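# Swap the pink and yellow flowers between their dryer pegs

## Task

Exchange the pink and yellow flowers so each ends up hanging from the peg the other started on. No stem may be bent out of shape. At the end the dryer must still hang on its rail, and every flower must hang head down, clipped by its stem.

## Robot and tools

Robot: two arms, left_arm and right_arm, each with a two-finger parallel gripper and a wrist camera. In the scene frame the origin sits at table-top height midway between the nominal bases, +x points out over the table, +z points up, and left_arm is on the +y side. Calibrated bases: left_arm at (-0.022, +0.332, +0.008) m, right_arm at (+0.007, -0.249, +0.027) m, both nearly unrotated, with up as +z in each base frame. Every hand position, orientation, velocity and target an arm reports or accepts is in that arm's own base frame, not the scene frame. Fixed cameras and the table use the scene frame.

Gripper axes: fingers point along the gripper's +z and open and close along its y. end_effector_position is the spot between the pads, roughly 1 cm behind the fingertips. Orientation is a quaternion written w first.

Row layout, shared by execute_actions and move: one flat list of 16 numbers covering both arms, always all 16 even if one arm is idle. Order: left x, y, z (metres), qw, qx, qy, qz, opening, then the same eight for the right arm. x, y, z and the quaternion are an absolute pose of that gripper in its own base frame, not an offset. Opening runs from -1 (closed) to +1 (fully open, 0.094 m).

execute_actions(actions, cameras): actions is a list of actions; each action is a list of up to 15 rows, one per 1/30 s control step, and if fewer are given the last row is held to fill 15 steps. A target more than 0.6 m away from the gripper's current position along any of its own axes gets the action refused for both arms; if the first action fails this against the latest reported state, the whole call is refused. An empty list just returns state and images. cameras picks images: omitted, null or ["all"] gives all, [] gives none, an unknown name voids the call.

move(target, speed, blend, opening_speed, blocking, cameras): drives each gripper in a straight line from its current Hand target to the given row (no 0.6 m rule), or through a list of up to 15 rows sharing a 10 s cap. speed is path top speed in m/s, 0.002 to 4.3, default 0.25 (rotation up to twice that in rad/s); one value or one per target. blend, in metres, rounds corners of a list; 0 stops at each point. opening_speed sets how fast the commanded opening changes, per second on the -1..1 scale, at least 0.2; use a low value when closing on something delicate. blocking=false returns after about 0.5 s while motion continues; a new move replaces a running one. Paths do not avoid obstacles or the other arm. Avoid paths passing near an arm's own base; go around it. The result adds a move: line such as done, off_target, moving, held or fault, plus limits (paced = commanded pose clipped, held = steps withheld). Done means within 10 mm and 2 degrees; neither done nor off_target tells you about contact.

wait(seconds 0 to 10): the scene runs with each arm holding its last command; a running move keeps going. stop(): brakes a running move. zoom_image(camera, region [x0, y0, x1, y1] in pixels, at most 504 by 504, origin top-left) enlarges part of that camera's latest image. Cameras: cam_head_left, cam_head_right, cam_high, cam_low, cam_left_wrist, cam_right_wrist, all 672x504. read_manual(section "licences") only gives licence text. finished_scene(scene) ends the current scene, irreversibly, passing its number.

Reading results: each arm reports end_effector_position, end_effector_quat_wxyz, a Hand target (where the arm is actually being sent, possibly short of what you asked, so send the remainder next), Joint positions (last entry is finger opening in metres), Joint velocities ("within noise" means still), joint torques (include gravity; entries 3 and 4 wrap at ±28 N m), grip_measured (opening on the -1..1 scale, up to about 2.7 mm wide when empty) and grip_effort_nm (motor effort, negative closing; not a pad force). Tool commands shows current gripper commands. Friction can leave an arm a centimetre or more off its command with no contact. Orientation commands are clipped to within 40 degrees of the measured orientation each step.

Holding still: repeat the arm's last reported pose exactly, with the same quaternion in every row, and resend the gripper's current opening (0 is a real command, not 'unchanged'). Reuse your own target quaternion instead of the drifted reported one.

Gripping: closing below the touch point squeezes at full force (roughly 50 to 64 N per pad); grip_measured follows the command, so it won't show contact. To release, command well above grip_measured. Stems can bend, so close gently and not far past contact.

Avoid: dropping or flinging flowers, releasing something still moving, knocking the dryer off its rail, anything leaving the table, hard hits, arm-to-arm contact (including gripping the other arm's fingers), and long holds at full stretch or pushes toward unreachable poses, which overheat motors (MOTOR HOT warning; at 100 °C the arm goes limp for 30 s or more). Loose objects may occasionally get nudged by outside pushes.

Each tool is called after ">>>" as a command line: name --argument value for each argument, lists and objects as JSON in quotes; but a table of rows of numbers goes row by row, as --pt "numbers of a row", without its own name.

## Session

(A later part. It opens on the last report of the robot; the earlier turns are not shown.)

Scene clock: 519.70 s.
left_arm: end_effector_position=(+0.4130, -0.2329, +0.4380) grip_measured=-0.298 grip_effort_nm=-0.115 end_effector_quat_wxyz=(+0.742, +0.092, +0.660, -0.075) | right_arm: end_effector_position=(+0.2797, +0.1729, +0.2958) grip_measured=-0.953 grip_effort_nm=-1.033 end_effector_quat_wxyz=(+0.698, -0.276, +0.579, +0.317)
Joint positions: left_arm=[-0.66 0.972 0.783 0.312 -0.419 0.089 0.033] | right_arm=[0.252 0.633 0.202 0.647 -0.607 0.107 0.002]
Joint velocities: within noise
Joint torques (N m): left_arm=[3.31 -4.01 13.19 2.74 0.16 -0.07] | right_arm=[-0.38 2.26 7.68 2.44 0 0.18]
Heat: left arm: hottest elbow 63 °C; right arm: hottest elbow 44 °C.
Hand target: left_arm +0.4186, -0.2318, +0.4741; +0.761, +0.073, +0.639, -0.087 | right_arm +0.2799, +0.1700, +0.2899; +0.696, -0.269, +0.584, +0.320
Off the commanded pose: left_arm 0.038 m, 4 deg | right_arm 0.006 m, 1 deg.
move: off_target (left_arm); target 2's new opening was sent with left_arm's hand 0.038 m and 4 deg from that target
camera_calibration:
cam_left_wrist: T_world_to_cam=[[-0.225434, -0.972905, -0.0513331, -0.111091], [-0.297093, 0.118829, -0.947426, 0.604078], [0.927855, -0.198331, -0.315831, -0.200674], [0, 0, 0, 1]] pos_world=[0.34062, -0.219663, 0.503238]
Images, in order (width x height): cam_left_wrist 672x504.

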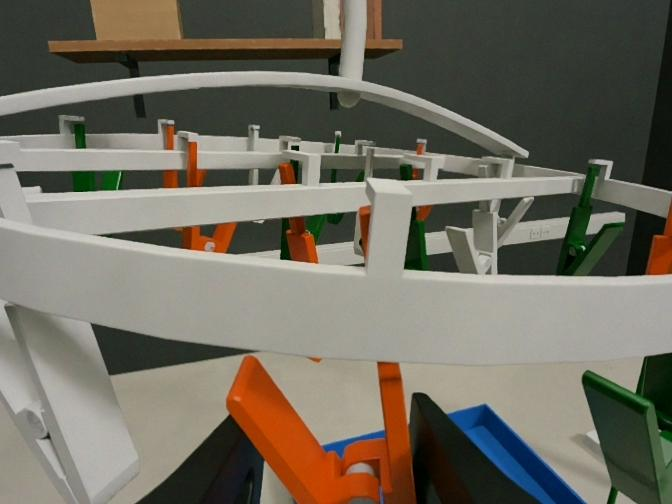

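Good; squeeze, and bring R to standoff concurrently afterwards.

>>> move --pt "0.421 -0.233 0.475 0.7611 0.0727 0.6388 -0.0867 -0.3 0.28 0.17 0.29 0.6959 -0.2686 0.5840 0.3201 -1" --pt "0.421 -0.233 0.475 0.7611 0.0727 0.6388 -0.0867 -0.8 0.28 0.17 0.29 0.6959 -0.2686 0.5840 0.3201 -1" --speed 0.06 --opening_speed 0.4 --cameras '["cam_left_wrist","cam_low"]'

>>> move --pt "0.421 -0.233 0.475 0.7611 0.0727 0.6388 -0.0867 -0.8 0.28 0.2 0.205 0.6959 -0.2686 0.5840 0.3201 -1" --pt "0.421 -0.233 0.475 0.7611 0.0727 0.6388 -0.0867 -0.8 0.325 0.253 0.205 0.6959 -0.2686 0.5840 0.3201 -1" --speed 0.12

Scene clock: 525.57 s.
left_arm: end_effector_position=(+0.4130, -0.2329, +0.4380) grip_measured=-0.583 grip_effort_nm=-1.067 end_effector_quat_wxyz=(+0.742, +0.092, +0.660, -0.075) | right_arm: end_effector_position=(+0.2797, +0.1729, +0.2959) grip_measured=-0.953 grip_effort_nm=-1.038 end_effector_quat_wxyz=(+0.698, -0.276, +0.579, +0.317)
Joint positions: left_arm=[-0.66 0.972 0.783 0.312 -0.419 0.088 0.02] | right_arm=[0.252 0.633 0.202 0.648 -0.607 0.107 0.002]
Joint velocities: within noise
Joint torques (N m): left_arm=[3.25 -3.96 13.18 2.74 0.15 -0.07] | right_arm=[-0.26 2.26 7.65 2.44 0.01 0.18]
Heat: left arm: hottest elbow 62 °C; right arm: hottest elbow 44 °C.
Hand target: left_arm +0.4186, -0.2318, +0.4741; +0.761, +0.073, +0.639, -0.087 | right_arm +0.2799, +0.1700, +0.2900; +0.696, -0.269, +0.584, +0.320
Off the commanded pose: left_arm 0.038 m, 4 deg | right_arm 0.007 m, 1 deg.
move: off_target (left_arm); target 2's new opening was sent with left_arm's hand 0.038 m and 4 deg from that target
camera_calibration:
cam_left_wrist: T_world_to_cam=[[-0.225552, -0.972896, -0.0509893, -0.111221], [-0.297165, 0.118549, -0.947438, 0.604048], [0.927803, -0.198545, -0.315849, -0.200694], [0, 0, 0, 1]] pos_world=[0.34062, -0.219663, 0.503238]
Images, in order (width x height): cam_low 672x504, cam_left_wrist 672x504.

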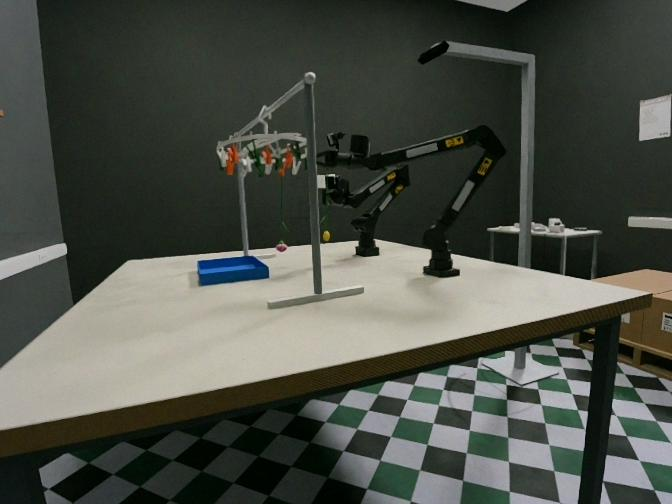

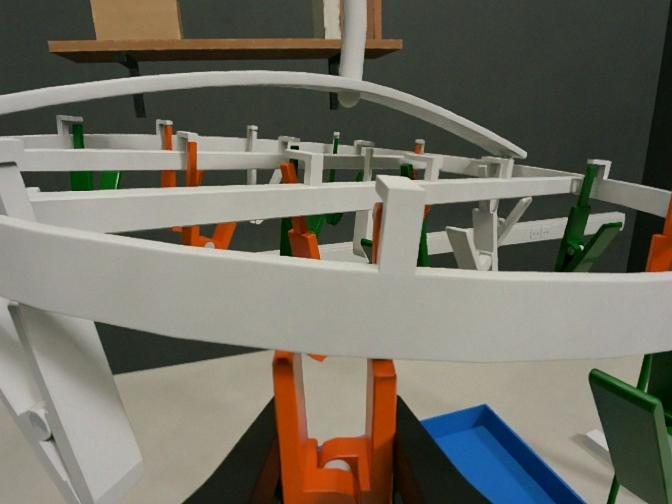

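Scene clock: 527.57 s.
left_arm: end_effector_position=(+0.4130, -0.2329, +0.4380) grip_measured=-0.583 grip_effort_nm=-1.067 end_effector_quat_wxyz=(+0.742, +0.092, +0.660, -0.075) | right_arm: end_effector_position=(+0.3176, +0.2445, +0.1936) grip_measured=-0.953 grip_effort_nm=-1.038 end_effector_quat_wxyz=(+0.683, -0.263, +0.601, +0.322)
Joint positions: left_arm=[-0.66 0.972 0.783 0.312 -0.419 0.088 0.02] | right_arm=[0.517 1.401 0.2 1.349 -0.332 0.077 0.002]
Joint velocities: within noise
Joint torques (N m): left_arm=[3.25 -4.01 13.18 2.74 0.15 -0.07] | right_arm=[1.26 -4.25 6.54 2.59 0.11 -0.12]
Heat: left arm: hottest elbow 61 °C; right arm: hottest elbow 44 °C.
Hand target: left_arm +0.4186, -0.2318, +0.4741; +0.761, +0.073, +0.639, -0.087 | right_arm +0.3245, +0.2527, +0.2050; +0.696, -0.268, +0.584, +0.320
Off the commanded pose: left_arm 0.038 m, 4 deg | right_arm 0.016 m, 3 deg.
move: off_target (left_arm, right_arm)
camera_calibration:
cam_left_wrist: T_world_to_cam=[[-0.225552, -0.972896, -0.0509893, -0.111221], [-0.297165, 0.118549, -0.947438, 0.604048], [0.927803, -0.198545, -0.315849, -0.200694], [0, 0, 0, 1]] pos_world=[0.34062, -0.219663, 0.503238]
cam_right_wrist: T_world_to_cam=[[0.758109, -0.651845, -0.0191933, -0.0787854], [-0.199768, -0.204116, -0.958347, 0.340085], [0.620776, 0.730366, -0.28496, -0.23371], [0, 0, 0, 1]] pos_world=[0.272747, 0.188755, 0.25781]

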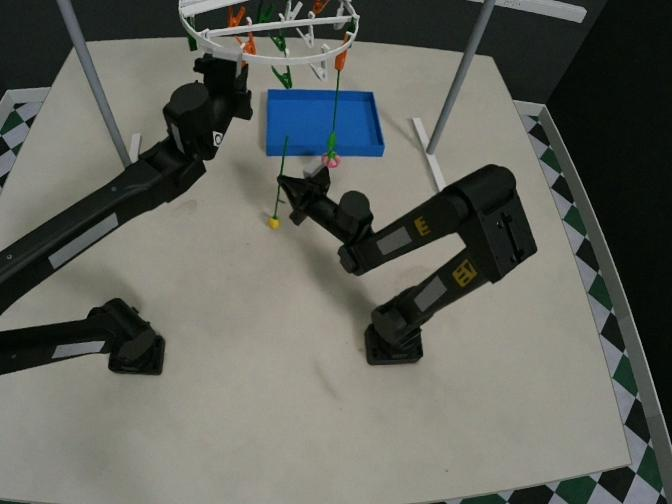

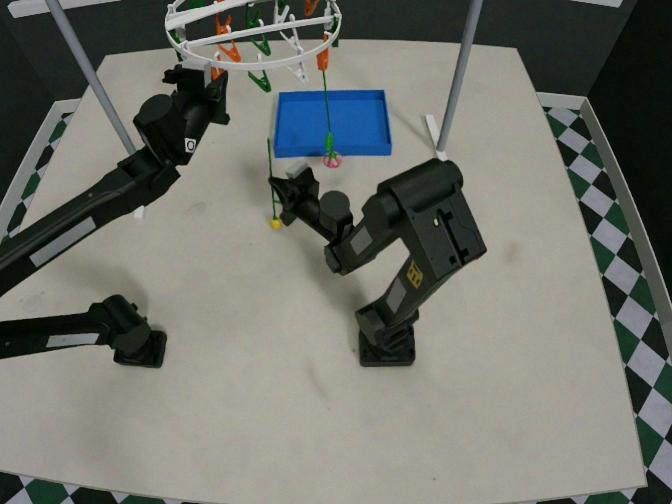

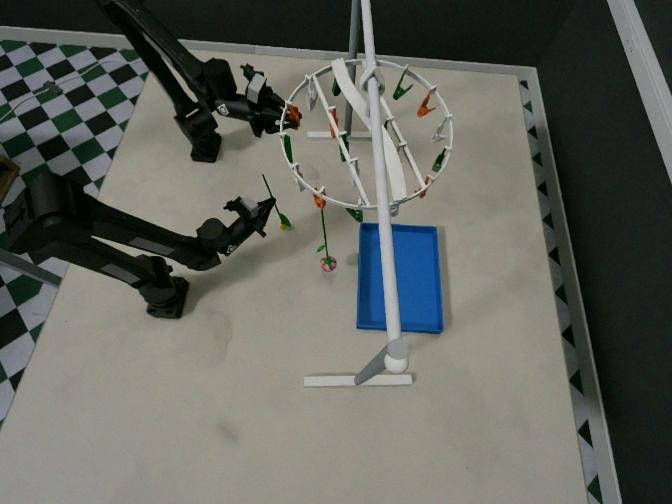

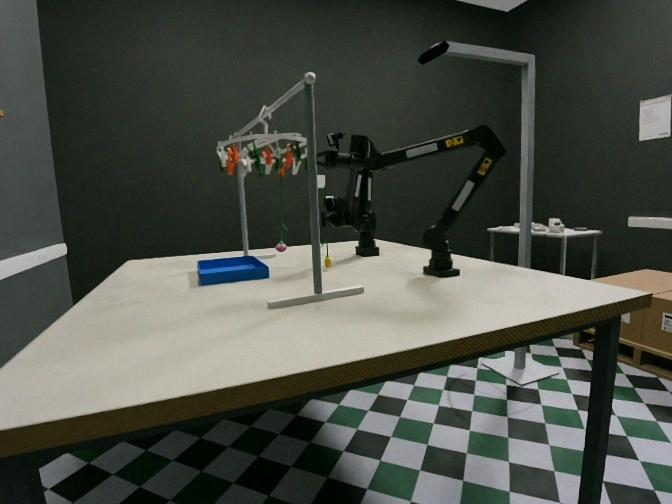

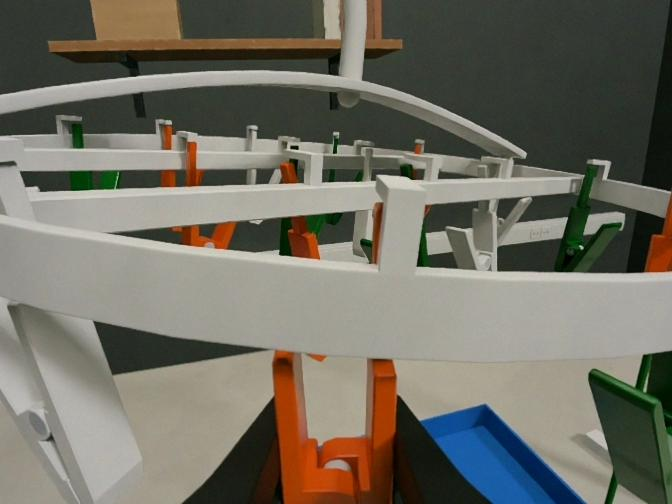

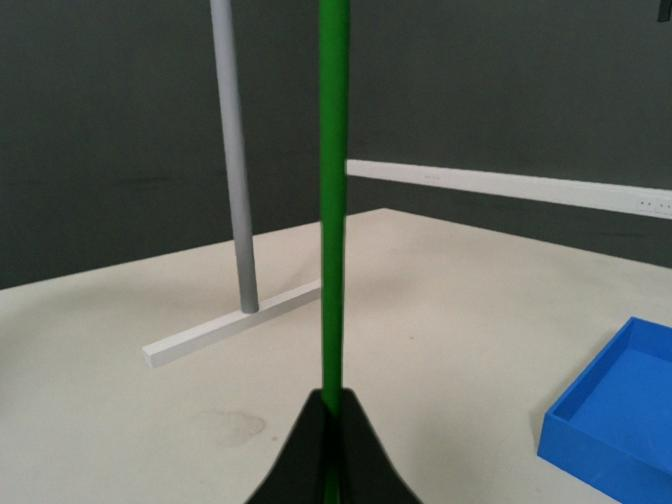

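>>> move --pt "0.421 -0.233 0.475 0.7611 0.0727 0.6388 -0.0867 -0.8 0.417 0.327 0.217 0.6959 -0.2686 0.5840 0.3201 -1" --speed 0.1 --cameras '["cam_head_left","cam_head_right","cam_high","cam_low","cam_left_wrist"]'

>>> zoom_image --camera "cam_head_left" --region '[205, 45, 285, 105]'

>>> zoom_image --camera "cam_head_right" --region '[185, 55, 265, 115]'

>>> zoom_image --camera "cam_low" --region '[270, 135, 330, 195]'

>>> zoom_image --camera "cam_high" --region '[260, 90, 330, 150]'

Scene clock: 536.27 s.
left_arm: end_effector_position=(+0.4131, -0.2328, +0.4380) grip_measured=-0.583 grip_effort_nm=-1.062 end_effector_quat_wxyz=(+0.742, +0.092, +0.660, -0.075) | right_arm: end_effector_position=(+0.4086, +0.3157, +0.2109) grip_measured=-0.953 grip_effort_nm=-1.038 end_effector_quat_wxyz=(+0.690, -0.262, +0.593, +0.322)
Joint positions: left_arm=[-0.66 0.972 0.783 0.312 -0.419 0.088 0.02] | right_arm=[0.565 1.592 0.513 1.246 -0.284 0.068 0.002]
Joint velocities: within noise
Joint torques (N m): left_arm=[3.31 -3.96 13.2 2.76 0.16 -0.07] | right_arm=[1.55 -9.35 7.92 1.63 0.12 -0.12]
Heat: left arm: hottest elbow 61 °C; right arm: hottest elbow 43 °C.
Hand target: left_arm +0.4187, -0.2316, +0.4741; +0.761, +0.073, +0.639, -0.087 | right_arm +0.4165, +0.3266, +0.2172; +0.696, -0.268, +0.584, +0.320
Off the commanded pose: left_arm 0.038 m, 4 deg | right_arm 0.015 m, 1 deg.
move: off_target (left_arm, right_arm)
camera_calibration:
cam_left_wrist: T_world_to_cam=[[-0.225135, -0.972992, -0.0510014, -0.111282], [-0.29721, 0.118432, -0.947439, 0.604026], [0.92789, -0.198143, -0.315846, -0.200618], [0, 0, 0, 1]] pos_world=[0.340621, -0.219564, 0.503238]
Images, in order (width x height): cam_head_left 672x504, cam_head_right 672x504, cam_high 672x504, cam_low 672x504, cam_left_wrist 672x504.

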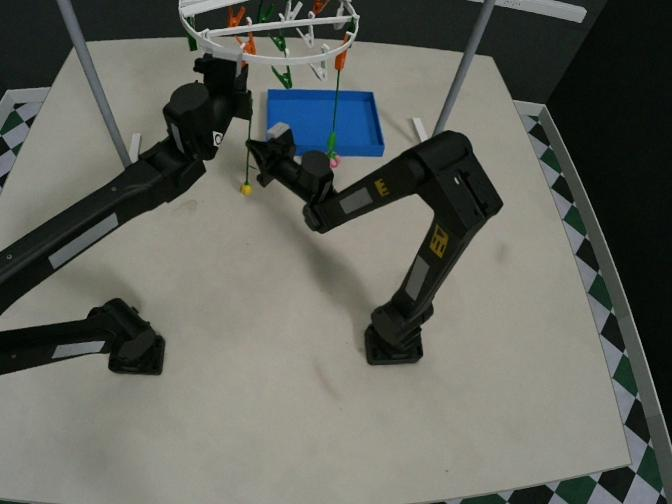

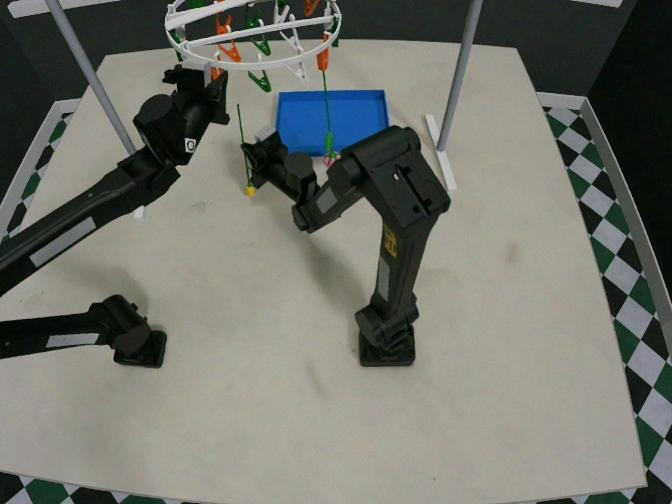

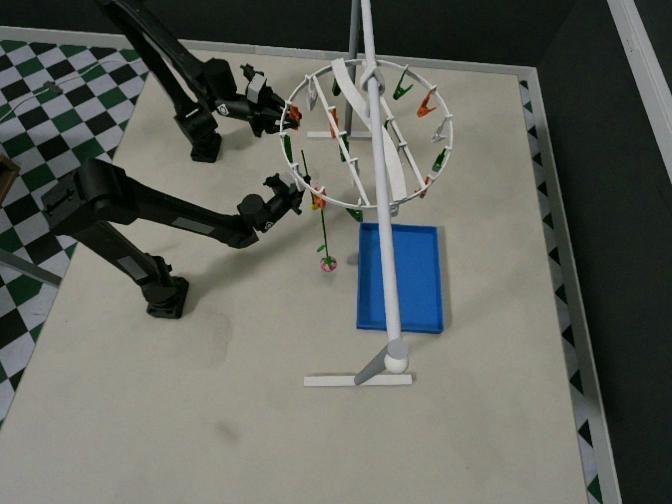

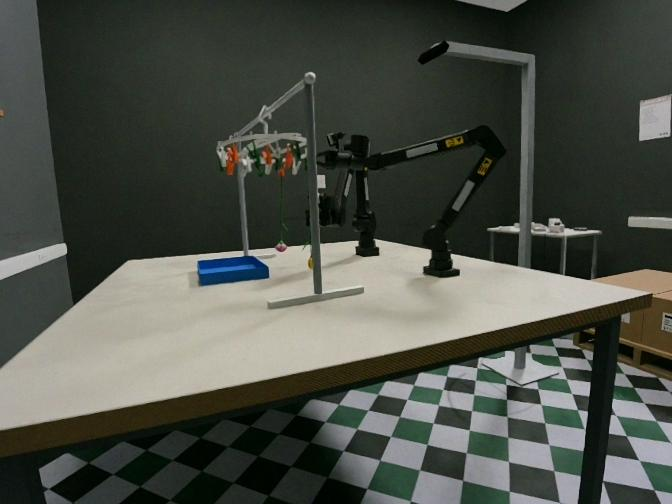

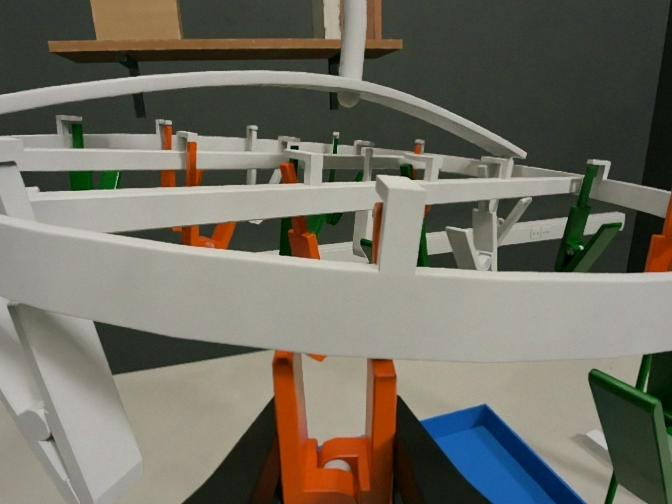

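Scaled by 6.300 from the camera's 672x504 image, which has a finer 960x720 frame.

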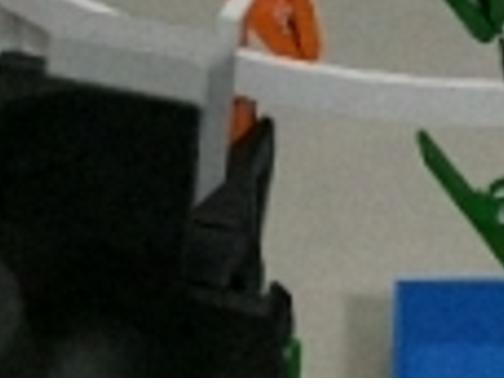

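Scaled by 6.300 from the camera's 672x504 image, which has a finer 960x720 frame.

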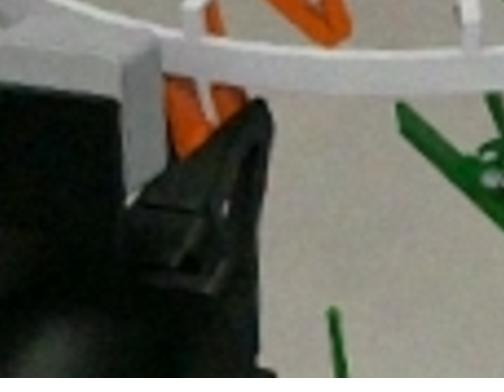

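Scaled by 8.400 from the camera's 672x504 image, which has a finer 960x720 frame.

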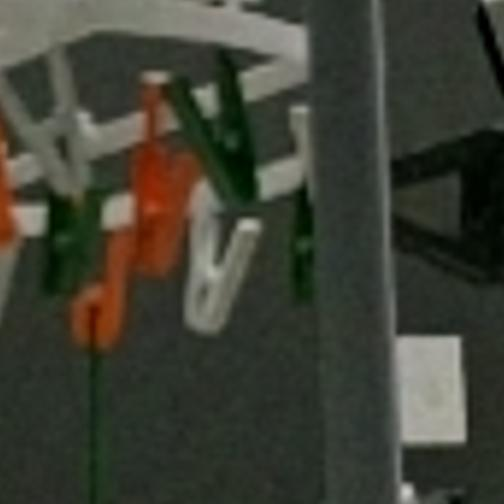

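Scaled by 7.200 from the camera's 672x504 image, which has a finer 960x720 frame.

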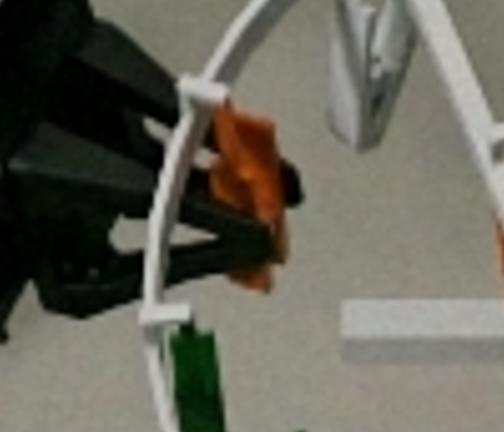

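>>> move --pt "0.421 -0.233 0.475 0.7611 0.0727 0.6388 -0.0867 -0.8 0.407 0.352 0.217 0.6959 -0.2686 0.5840 0.3201 -1" --speed 0.08 --cameras '["cam_head_left","cam_head_right","cam_high","cam_low"]'

>>> zoom_image --camera "cam_head_left" --region '[205, 45, 285, 105]'

>>> zoom_image --camera "cam_head_right" --region '[185, 55, 265, 115]'

>>> zoom_image --camera "cam_high" --region '[260, 90, 330, 150]'

Scene clock: 547.93 s.
left_arm: end_effector_position=(+0.4131, -0.2328, +0.4380) grip_measured=-0.583 grip_effort_nm=-1.067 end_effector_quat_wxyz=(+0.742, +0.092, +0.660, -0.075) | right_arm: end_effector_position=(+0.3985, +0.3407, +0.2105) grip_measured=-0.953 grip_effort_nm=-1.038 end_effector_quat_wxyz=(+0.689, -0.263, +0.593, +0.323)
Joint positions: left_arm=[-0.66 0.972 0.783 0.312 -0.419 0.088 0.02] | right_arm=[0.638 1.602 0.53 1.236 -0.214 0.055 0.002]
Joint velocities: within noise
Joint torques (N m): left_arm=[3.31 -4.01 13.2 2.76 0.16 -0.07] | right_arm=[1.2 -9.7 8.02 1.74 0.1 -0.12]
Heat: left arm: hottest elbow 60 °C; right arm: hottest elbow 41 °C.
Hand target: left_arm +0.4187, -0.2316, +0.4741; +0.761, +0.073, +0.639, -0.087 | right_arm +0.4064, +0.3516, +0.2171; +0.696, -0.269, +0.584, +0.320
Off the commanded pose: left_arm 0.038 m, 4 deg | right_arm 0.016 m, 1 deg.
move: off_target (left_arm, right_arm)
Images, in order (width x height): cam_head_left 672x504, cam_head_right 672x504, cam_high 672x504, cam_low 672x504.

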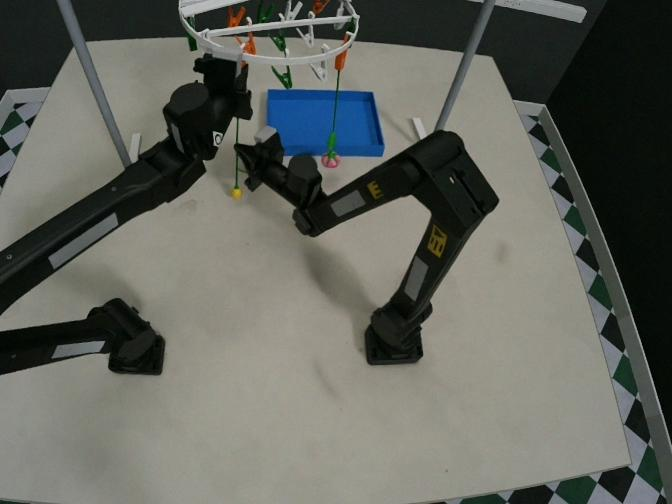

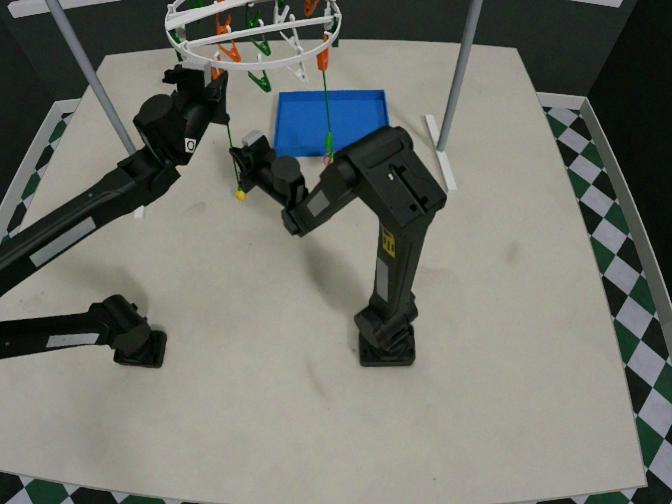

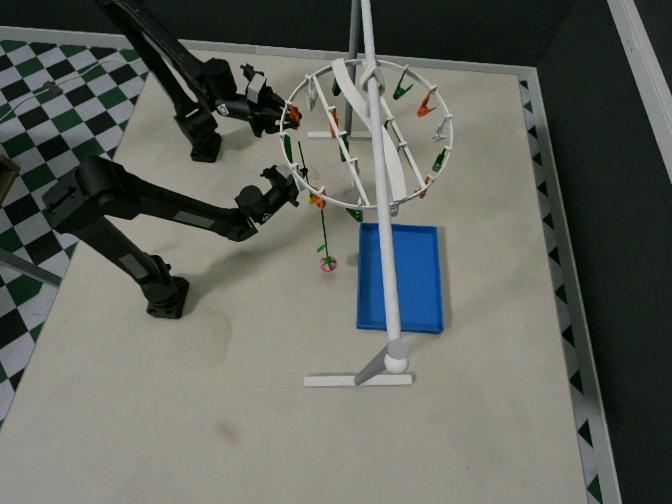

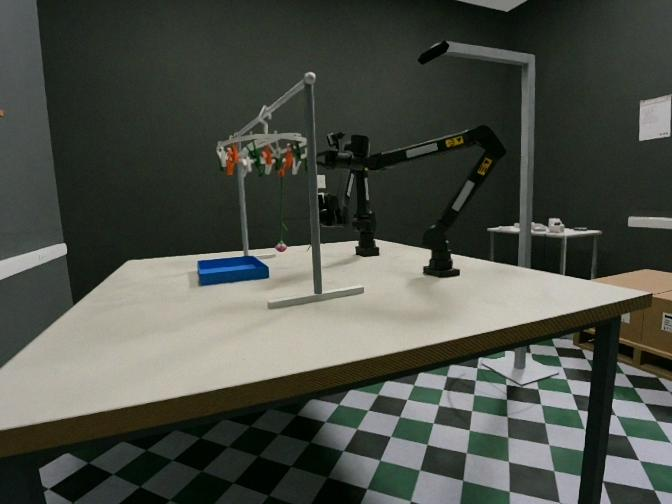

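Scaled by 6.300 from the camera's 672x504 image, which has a finer 960x720 frame.

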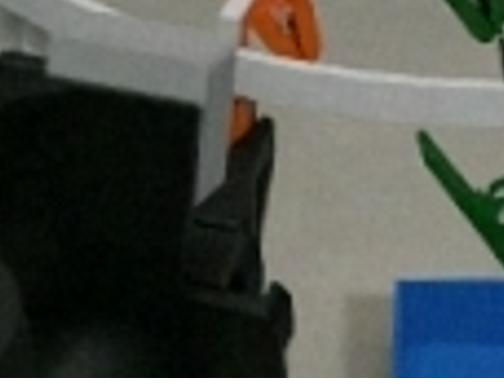

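Scaled by 6.300 from the camera's 672x504 image, which has a finer 960x720 frame.

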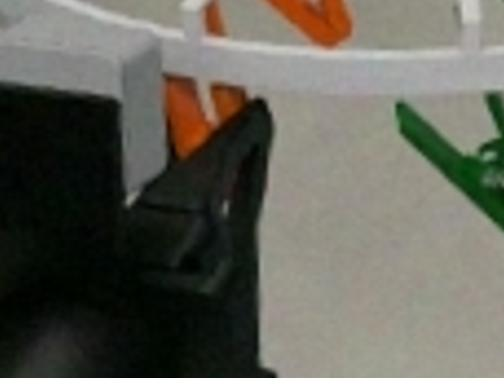

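Scaled by 7.200 from the camera's 672x504 image, which has a finer 960x720 frame.

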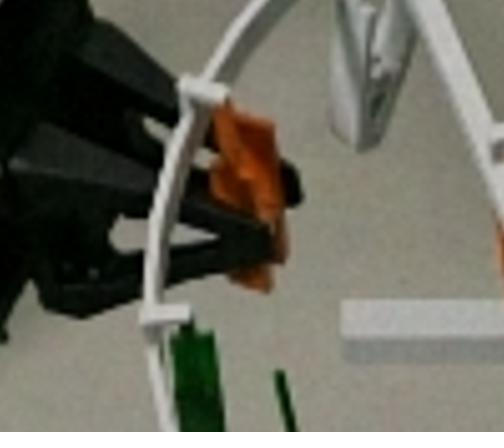

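>>> move --pt "0.421 -0.233 0.475 0.7611 0.0727 0.6388 -0.0867 -0.8 0.405 0.357 0.234 0.6959 -0.2686 0.5840 0.3201 -1" --speed 0.05 --cameras '["cam_high","cam_low","cam_head_right"]'

>>> zoom_image --camera "cam_high" --region '[270, 100, 320, 150]'

>>> zoom_image --camera "cam_low" --region '[270, 135, 330, 195]'

>>> zoom_image --camera "cam_head_right" --region '[185, 65, 265, 125]'

Scene clock: 568.07 s.
left_arm: end_effector_position=(+0.4131, -0.2328, +0.4380) grip_measured=-0.583 grip_effort_nm=-1.062 end_effector_quat_wxyz=(+0.742, +0.092, +0.660, -0.075) | right_arm: end_effector_position=(+0.3987, +0.3459, +0.2171) grip_measured=-0.953 grip_effort_nm=-1.033 end_effector_quat_wxyz=(+0.684, -0.264, +0.600, +0.321)
Joint positions: left_arm=[-0.66 0.972 0.783 0.312 -0.419 0.088 0.02] | right_arm=[0.651 1.569 0.542 1.171 -0.2 0.052 0.002]
Joint velocities: within noise
Joint torques (N m): left_arm=[3.25 -3.96 13.2 2.74 0.15 -0.07] | right_arm=[1.26 -11.34 8.34 1.69 0.1 -0.13]
Heat: left arm: hottest elbow 61 °C; right arm: hottest elbow 40 °C.
Hand target: left_arm +0.4187, -0.2316, +0.4741; +0.761, +0.073, +0.639, -0.087 | right_arm +0.4042, +0.3564, +0.2341; +0.696, -0.268, +0.584, +0.320
Off the commanded pose: left_arm 0.038 m, 4 deg | right_arm 0.021 m, 2 deg.
move: off_target (left_arm, right_arm)
Images, in order (width x height): cam_head_right 672x504, cam_high 672x504, cam_low 672x504.

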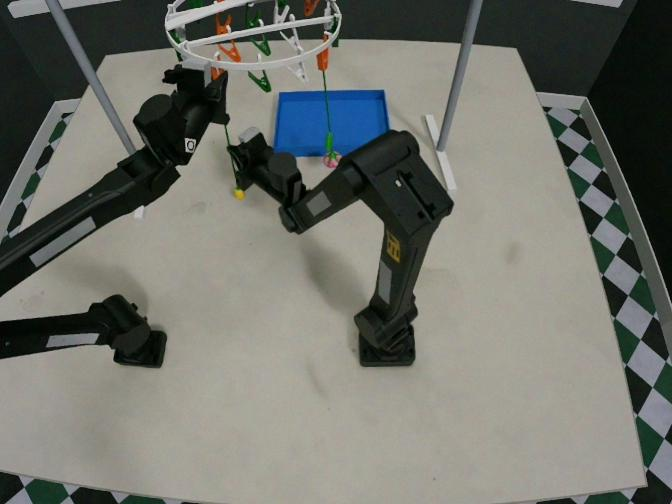

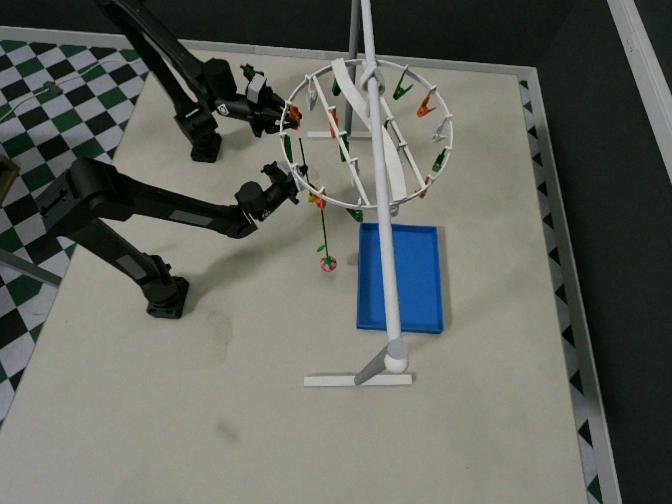

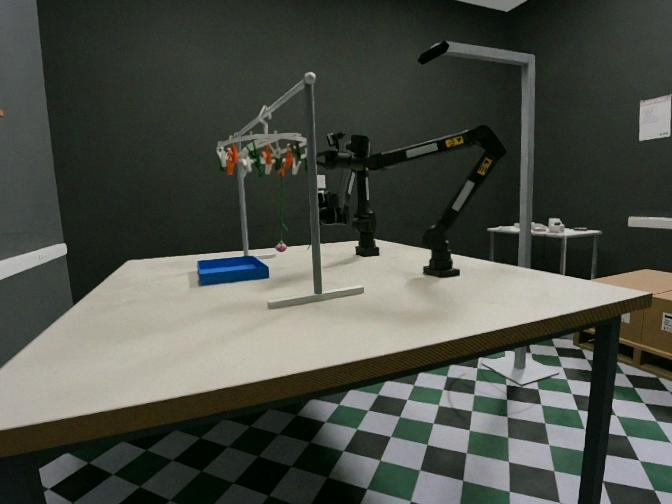

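Scaled by 10.080 from the camera's 672x504 image, which has a finer 960x720 frame.

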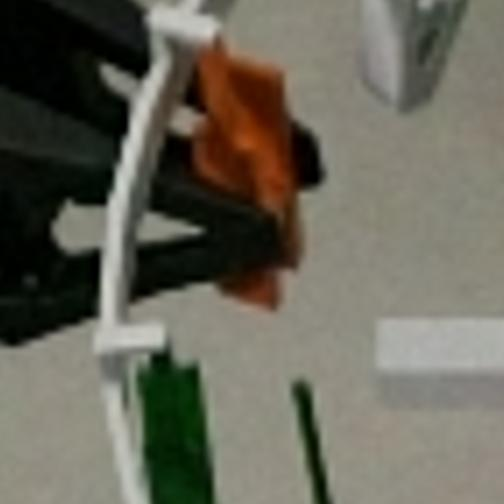

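Scaled by 8.400 from the camera's 672x504 image, which has a finer 960x720 frame.

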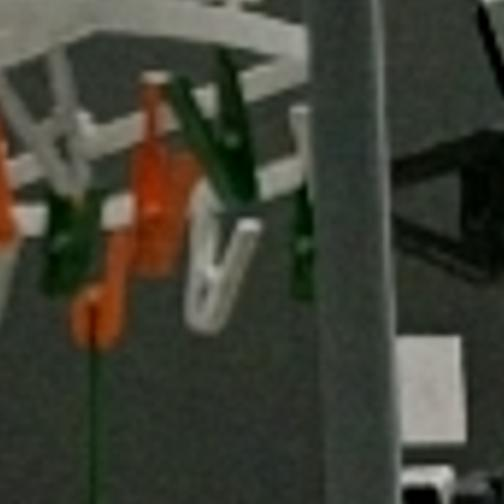

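Scaled by 6.300 from the camera's 672x504 image, which has a finer 960x720 frame.

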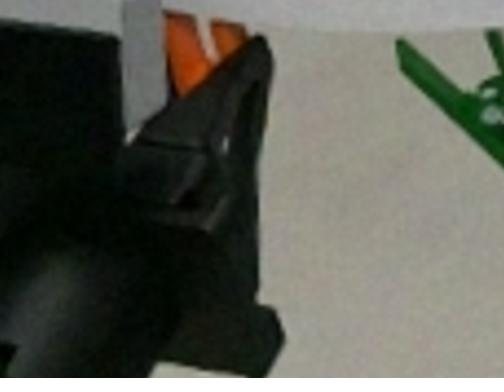

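>>> move --pt "0.421 -0.233 0.475 0.7611 0.0727 0.6388 -0.0867 -0.8 0.398 0.357 0.248 0.6959 -0.2686 0.5840 0.3201 -1" --speed 0.05 --cameras '["cam_high","cam_head_left","cam_head_right"]'

>>> zoom_image --camera "cam_high" --region '[270, 100, 320, 150]'

>>> zoom_image --camera "cam_head_right" --region '[195, 55, 255, 205]'

>>> zoom_image --camera "cam_head_left" --region '[205, 45, 265, 205]'

Scene clock: 580.83 s.
left_arm: end_effector_position=(+0.4131, -0.2328, +0.4380) grip_measured=-0.583 grip_effort_nm=-1.067 end_effector_quat_wxyz=(+0.742, +0.092, +0.660, -0.075) | right_arm: end_effector_position=(+0.3936, +0.3472, +0.2316) grip_measured=-0.953 grip_effort_nm=-1.033 end_effector_quat_wxyz=(+0.685, -0.264, +0.599, +0.321)
Joint positions: left_arm=[-0.66 0.972 0.783 0.312 -0.419 0.088 0.02] | right_arm=[0.662 1.516 0.542 1.121 -0.189 0.051 0.002]
Joint velocities: within noise
Joint torques (N m): left_arm=[3.25 -4.01 13.19 2.76 0.15 -0.06] | right_arm=[1.2 -11.16 8.38 1.7 0.09 -0.12]
Heat: left arm: hottest elbow 61 °C; right arm: hottest elbow 40 °C.
Hand target: left_arm +0.4187, -0.2316, +0.4741; +0.761, +0.073, +0.639, -0.087 | right_arm +0.3974, +0.3565, +0.2480; +0.696, -0.268, +0.584, +0.320
Off the commanded pose: left_arm 0.038 m, 4 deg | right_arm 0.020 m, 2 deg.
move: off_target (left_arm, right_arm)
Images, in order (width x height): cam_head_left 672x504, cam_head_right 672x504, cam_high 672x504.

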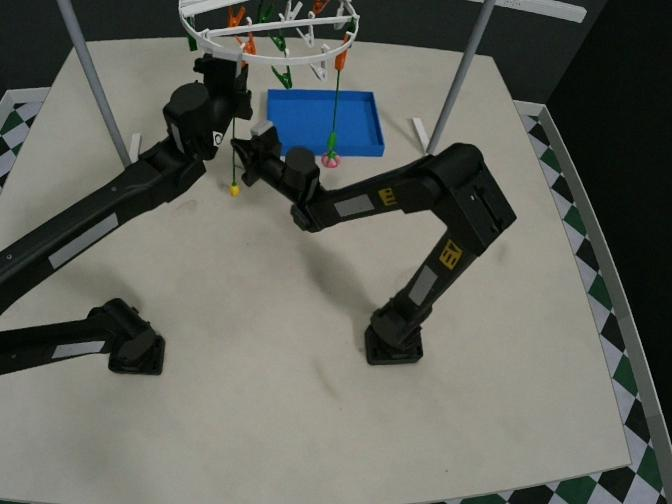

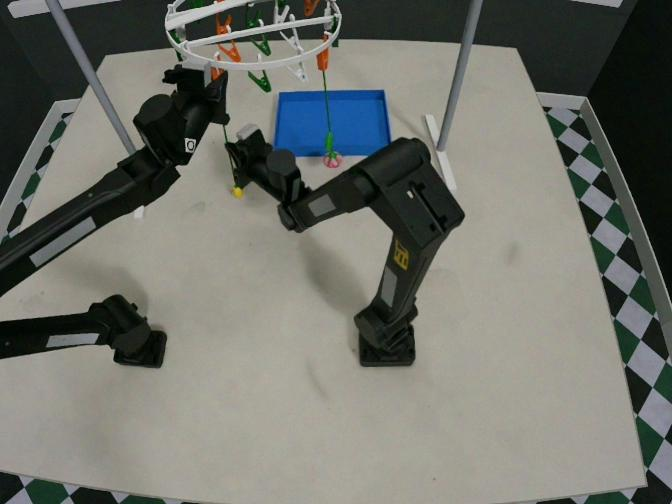

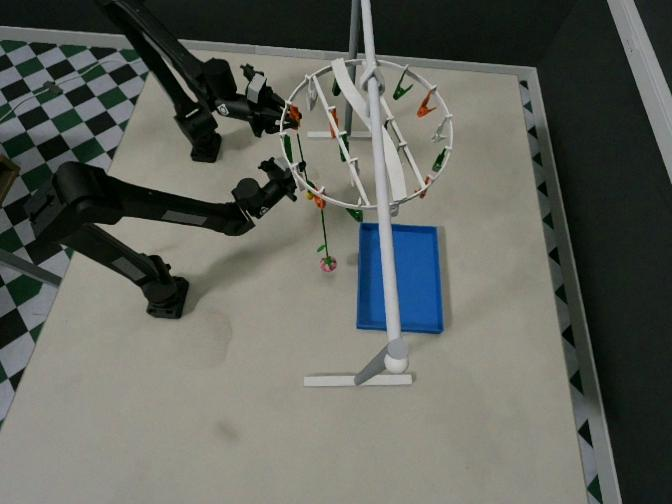

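Scaled by 10.080 from the camera's 672x504 image, which has a finer 960x720 frame.

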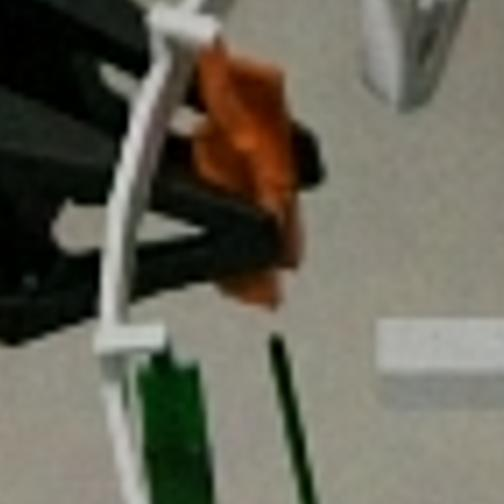

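Scaled by 3.360 from the camera's 672x504 image, which has a finer 960x720 frame.

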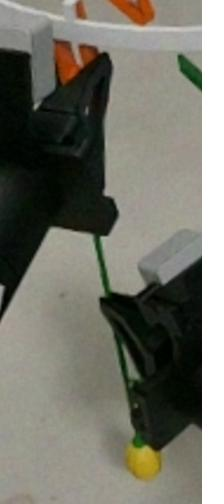

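Scaled by 3.150 from the camera's 672x504 image, which has a finer 960x720 frame.

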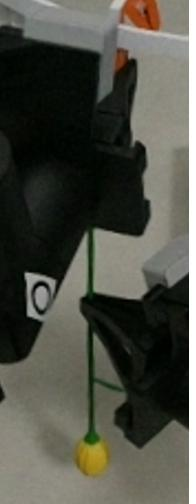

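>>> move --pt "0.421 -0.233 0.475 0.7611 0.0727 0.6388 -0.0867 -0.8 0.397 0.344 0.252 0.6959 -0.2686 0.5840 0.3201 -1" --speed 0.05 --cameras '["cam_high","cam_head_left","cam_head_right","cam_low"]'

>>> zoom_image --camera "cam_high" --region '[270, 100, 320, 150]'

>>> zoom_image --camera "cam_head_right" --region '[195, 55, 255, 205]'

>>> zoom_image --camera "cam_head_left" --region '[205, 45, 265, 205]'

>>> zoom_image --camera "cam_low" --region '[270, 135, 350, 275]'

Scene clock: 591.00 s.
left_arm: end_effector_position=(+0.4131, -0.2328, +0.4380) grip_measured=-0.583 grip_effort_nm=-1.062 end_effector_quat_wxyz=(+0.742, +0.092, +0.660, -0.075) | right_arm: end_effector_position=(+0.3909, +0.3453, +0.2438) grip_measured=-0.953 grip_effort_nm=-1.028 end_effector_quat_wxyz=(+0.689, -0.268, +0.590, +0.326)
Joint positions: left_arm=[-0.66 0.972 0.783 0.312 -0.419 0.088 0.02] | right_arm=[0.655 1.486 0.542 1.11 -0.211 0.05 0.002]
Joint velocities: within noise
Joint torques (N m): left_arm=[3.31 -4.01 13.19 2.73 0.15 -0.07] | right_arm=[-0.26 -11.05 7.13 1.66 -0.06 -0.09]
Heat: left arm: hottest elbow 61 °C; right arm: hottest elbow 40 °C.
Hand target: left_arm +0.4187, -0.2316, +0.4741; +0.761, +0.073, +0.639, -0.087 | right_arm +0.3969, +0.3438, +0.2520; +0.696, -0.269, +0.584, +0.320
Off the commanded pose: left_arm 0.038 m, 4 deg | right_arm 0.010 m, 1 deg.
move: off_target (left_arm)
Images, in order (width x height): cam_head_left 672x504, cam_head_right 672x504, cam_high 672x504, cam_low 672x504.

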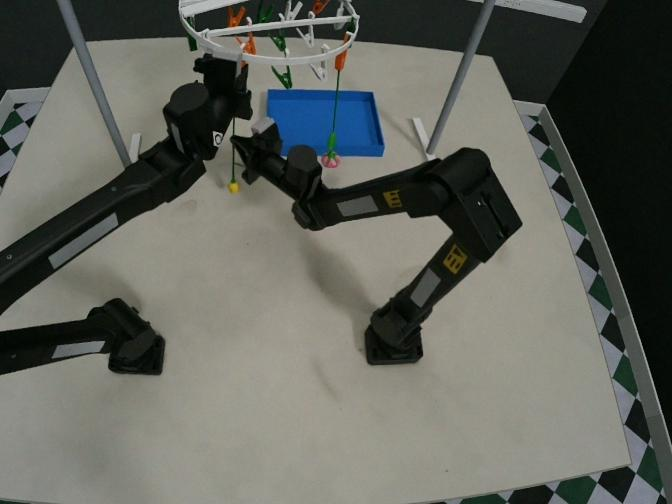

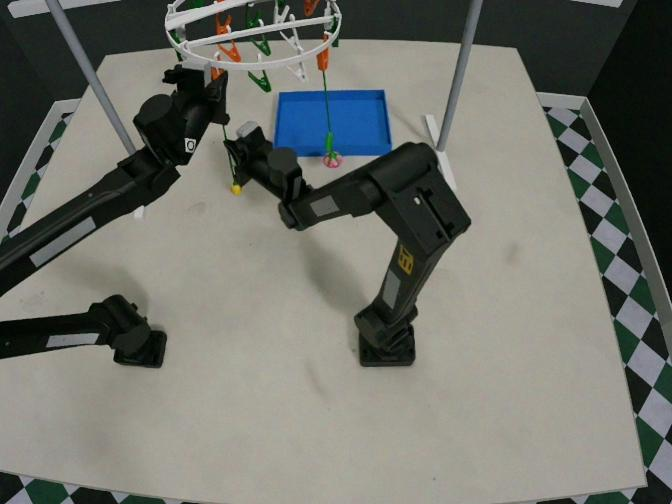

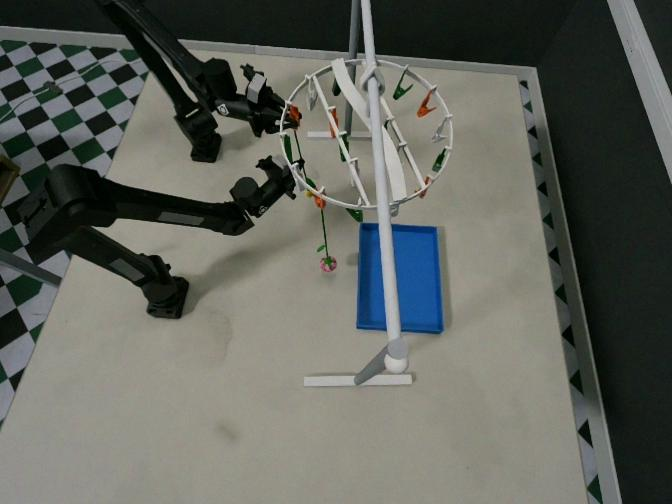

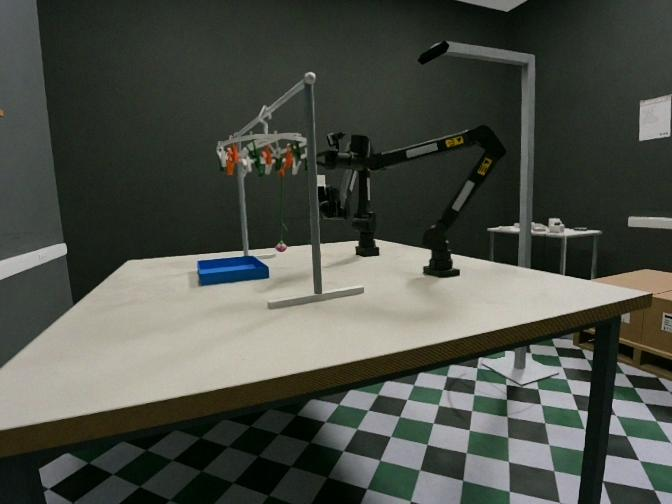

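Scaled by 10.080 from the camera's 672x504 image, which has a finer 960x720 frame.

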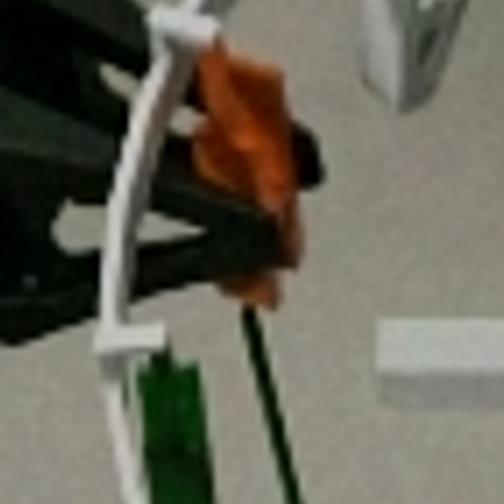

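Scaled by 3.360 from the camera's 672x504 image, which has a finer 960x720 frame.

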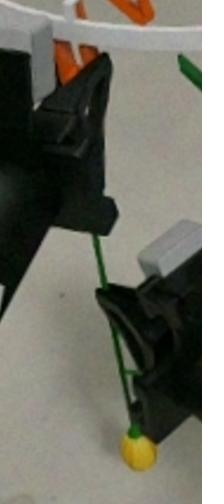

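Scaled by 3.150 from the camera's 672x504 image, which has a finer 960x720 frame.

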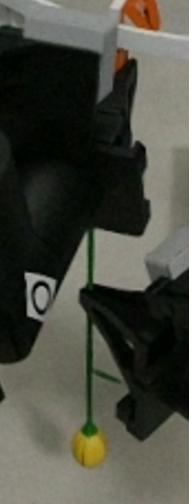

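Scaled by 3.600 from the camera's 672x504 image, which has a finer 960x720 frame.

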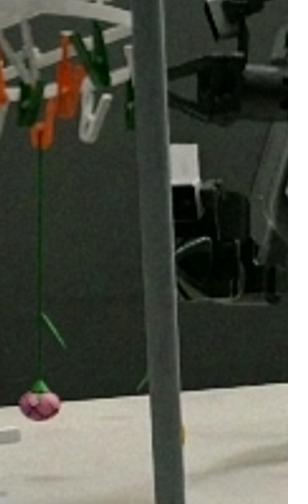

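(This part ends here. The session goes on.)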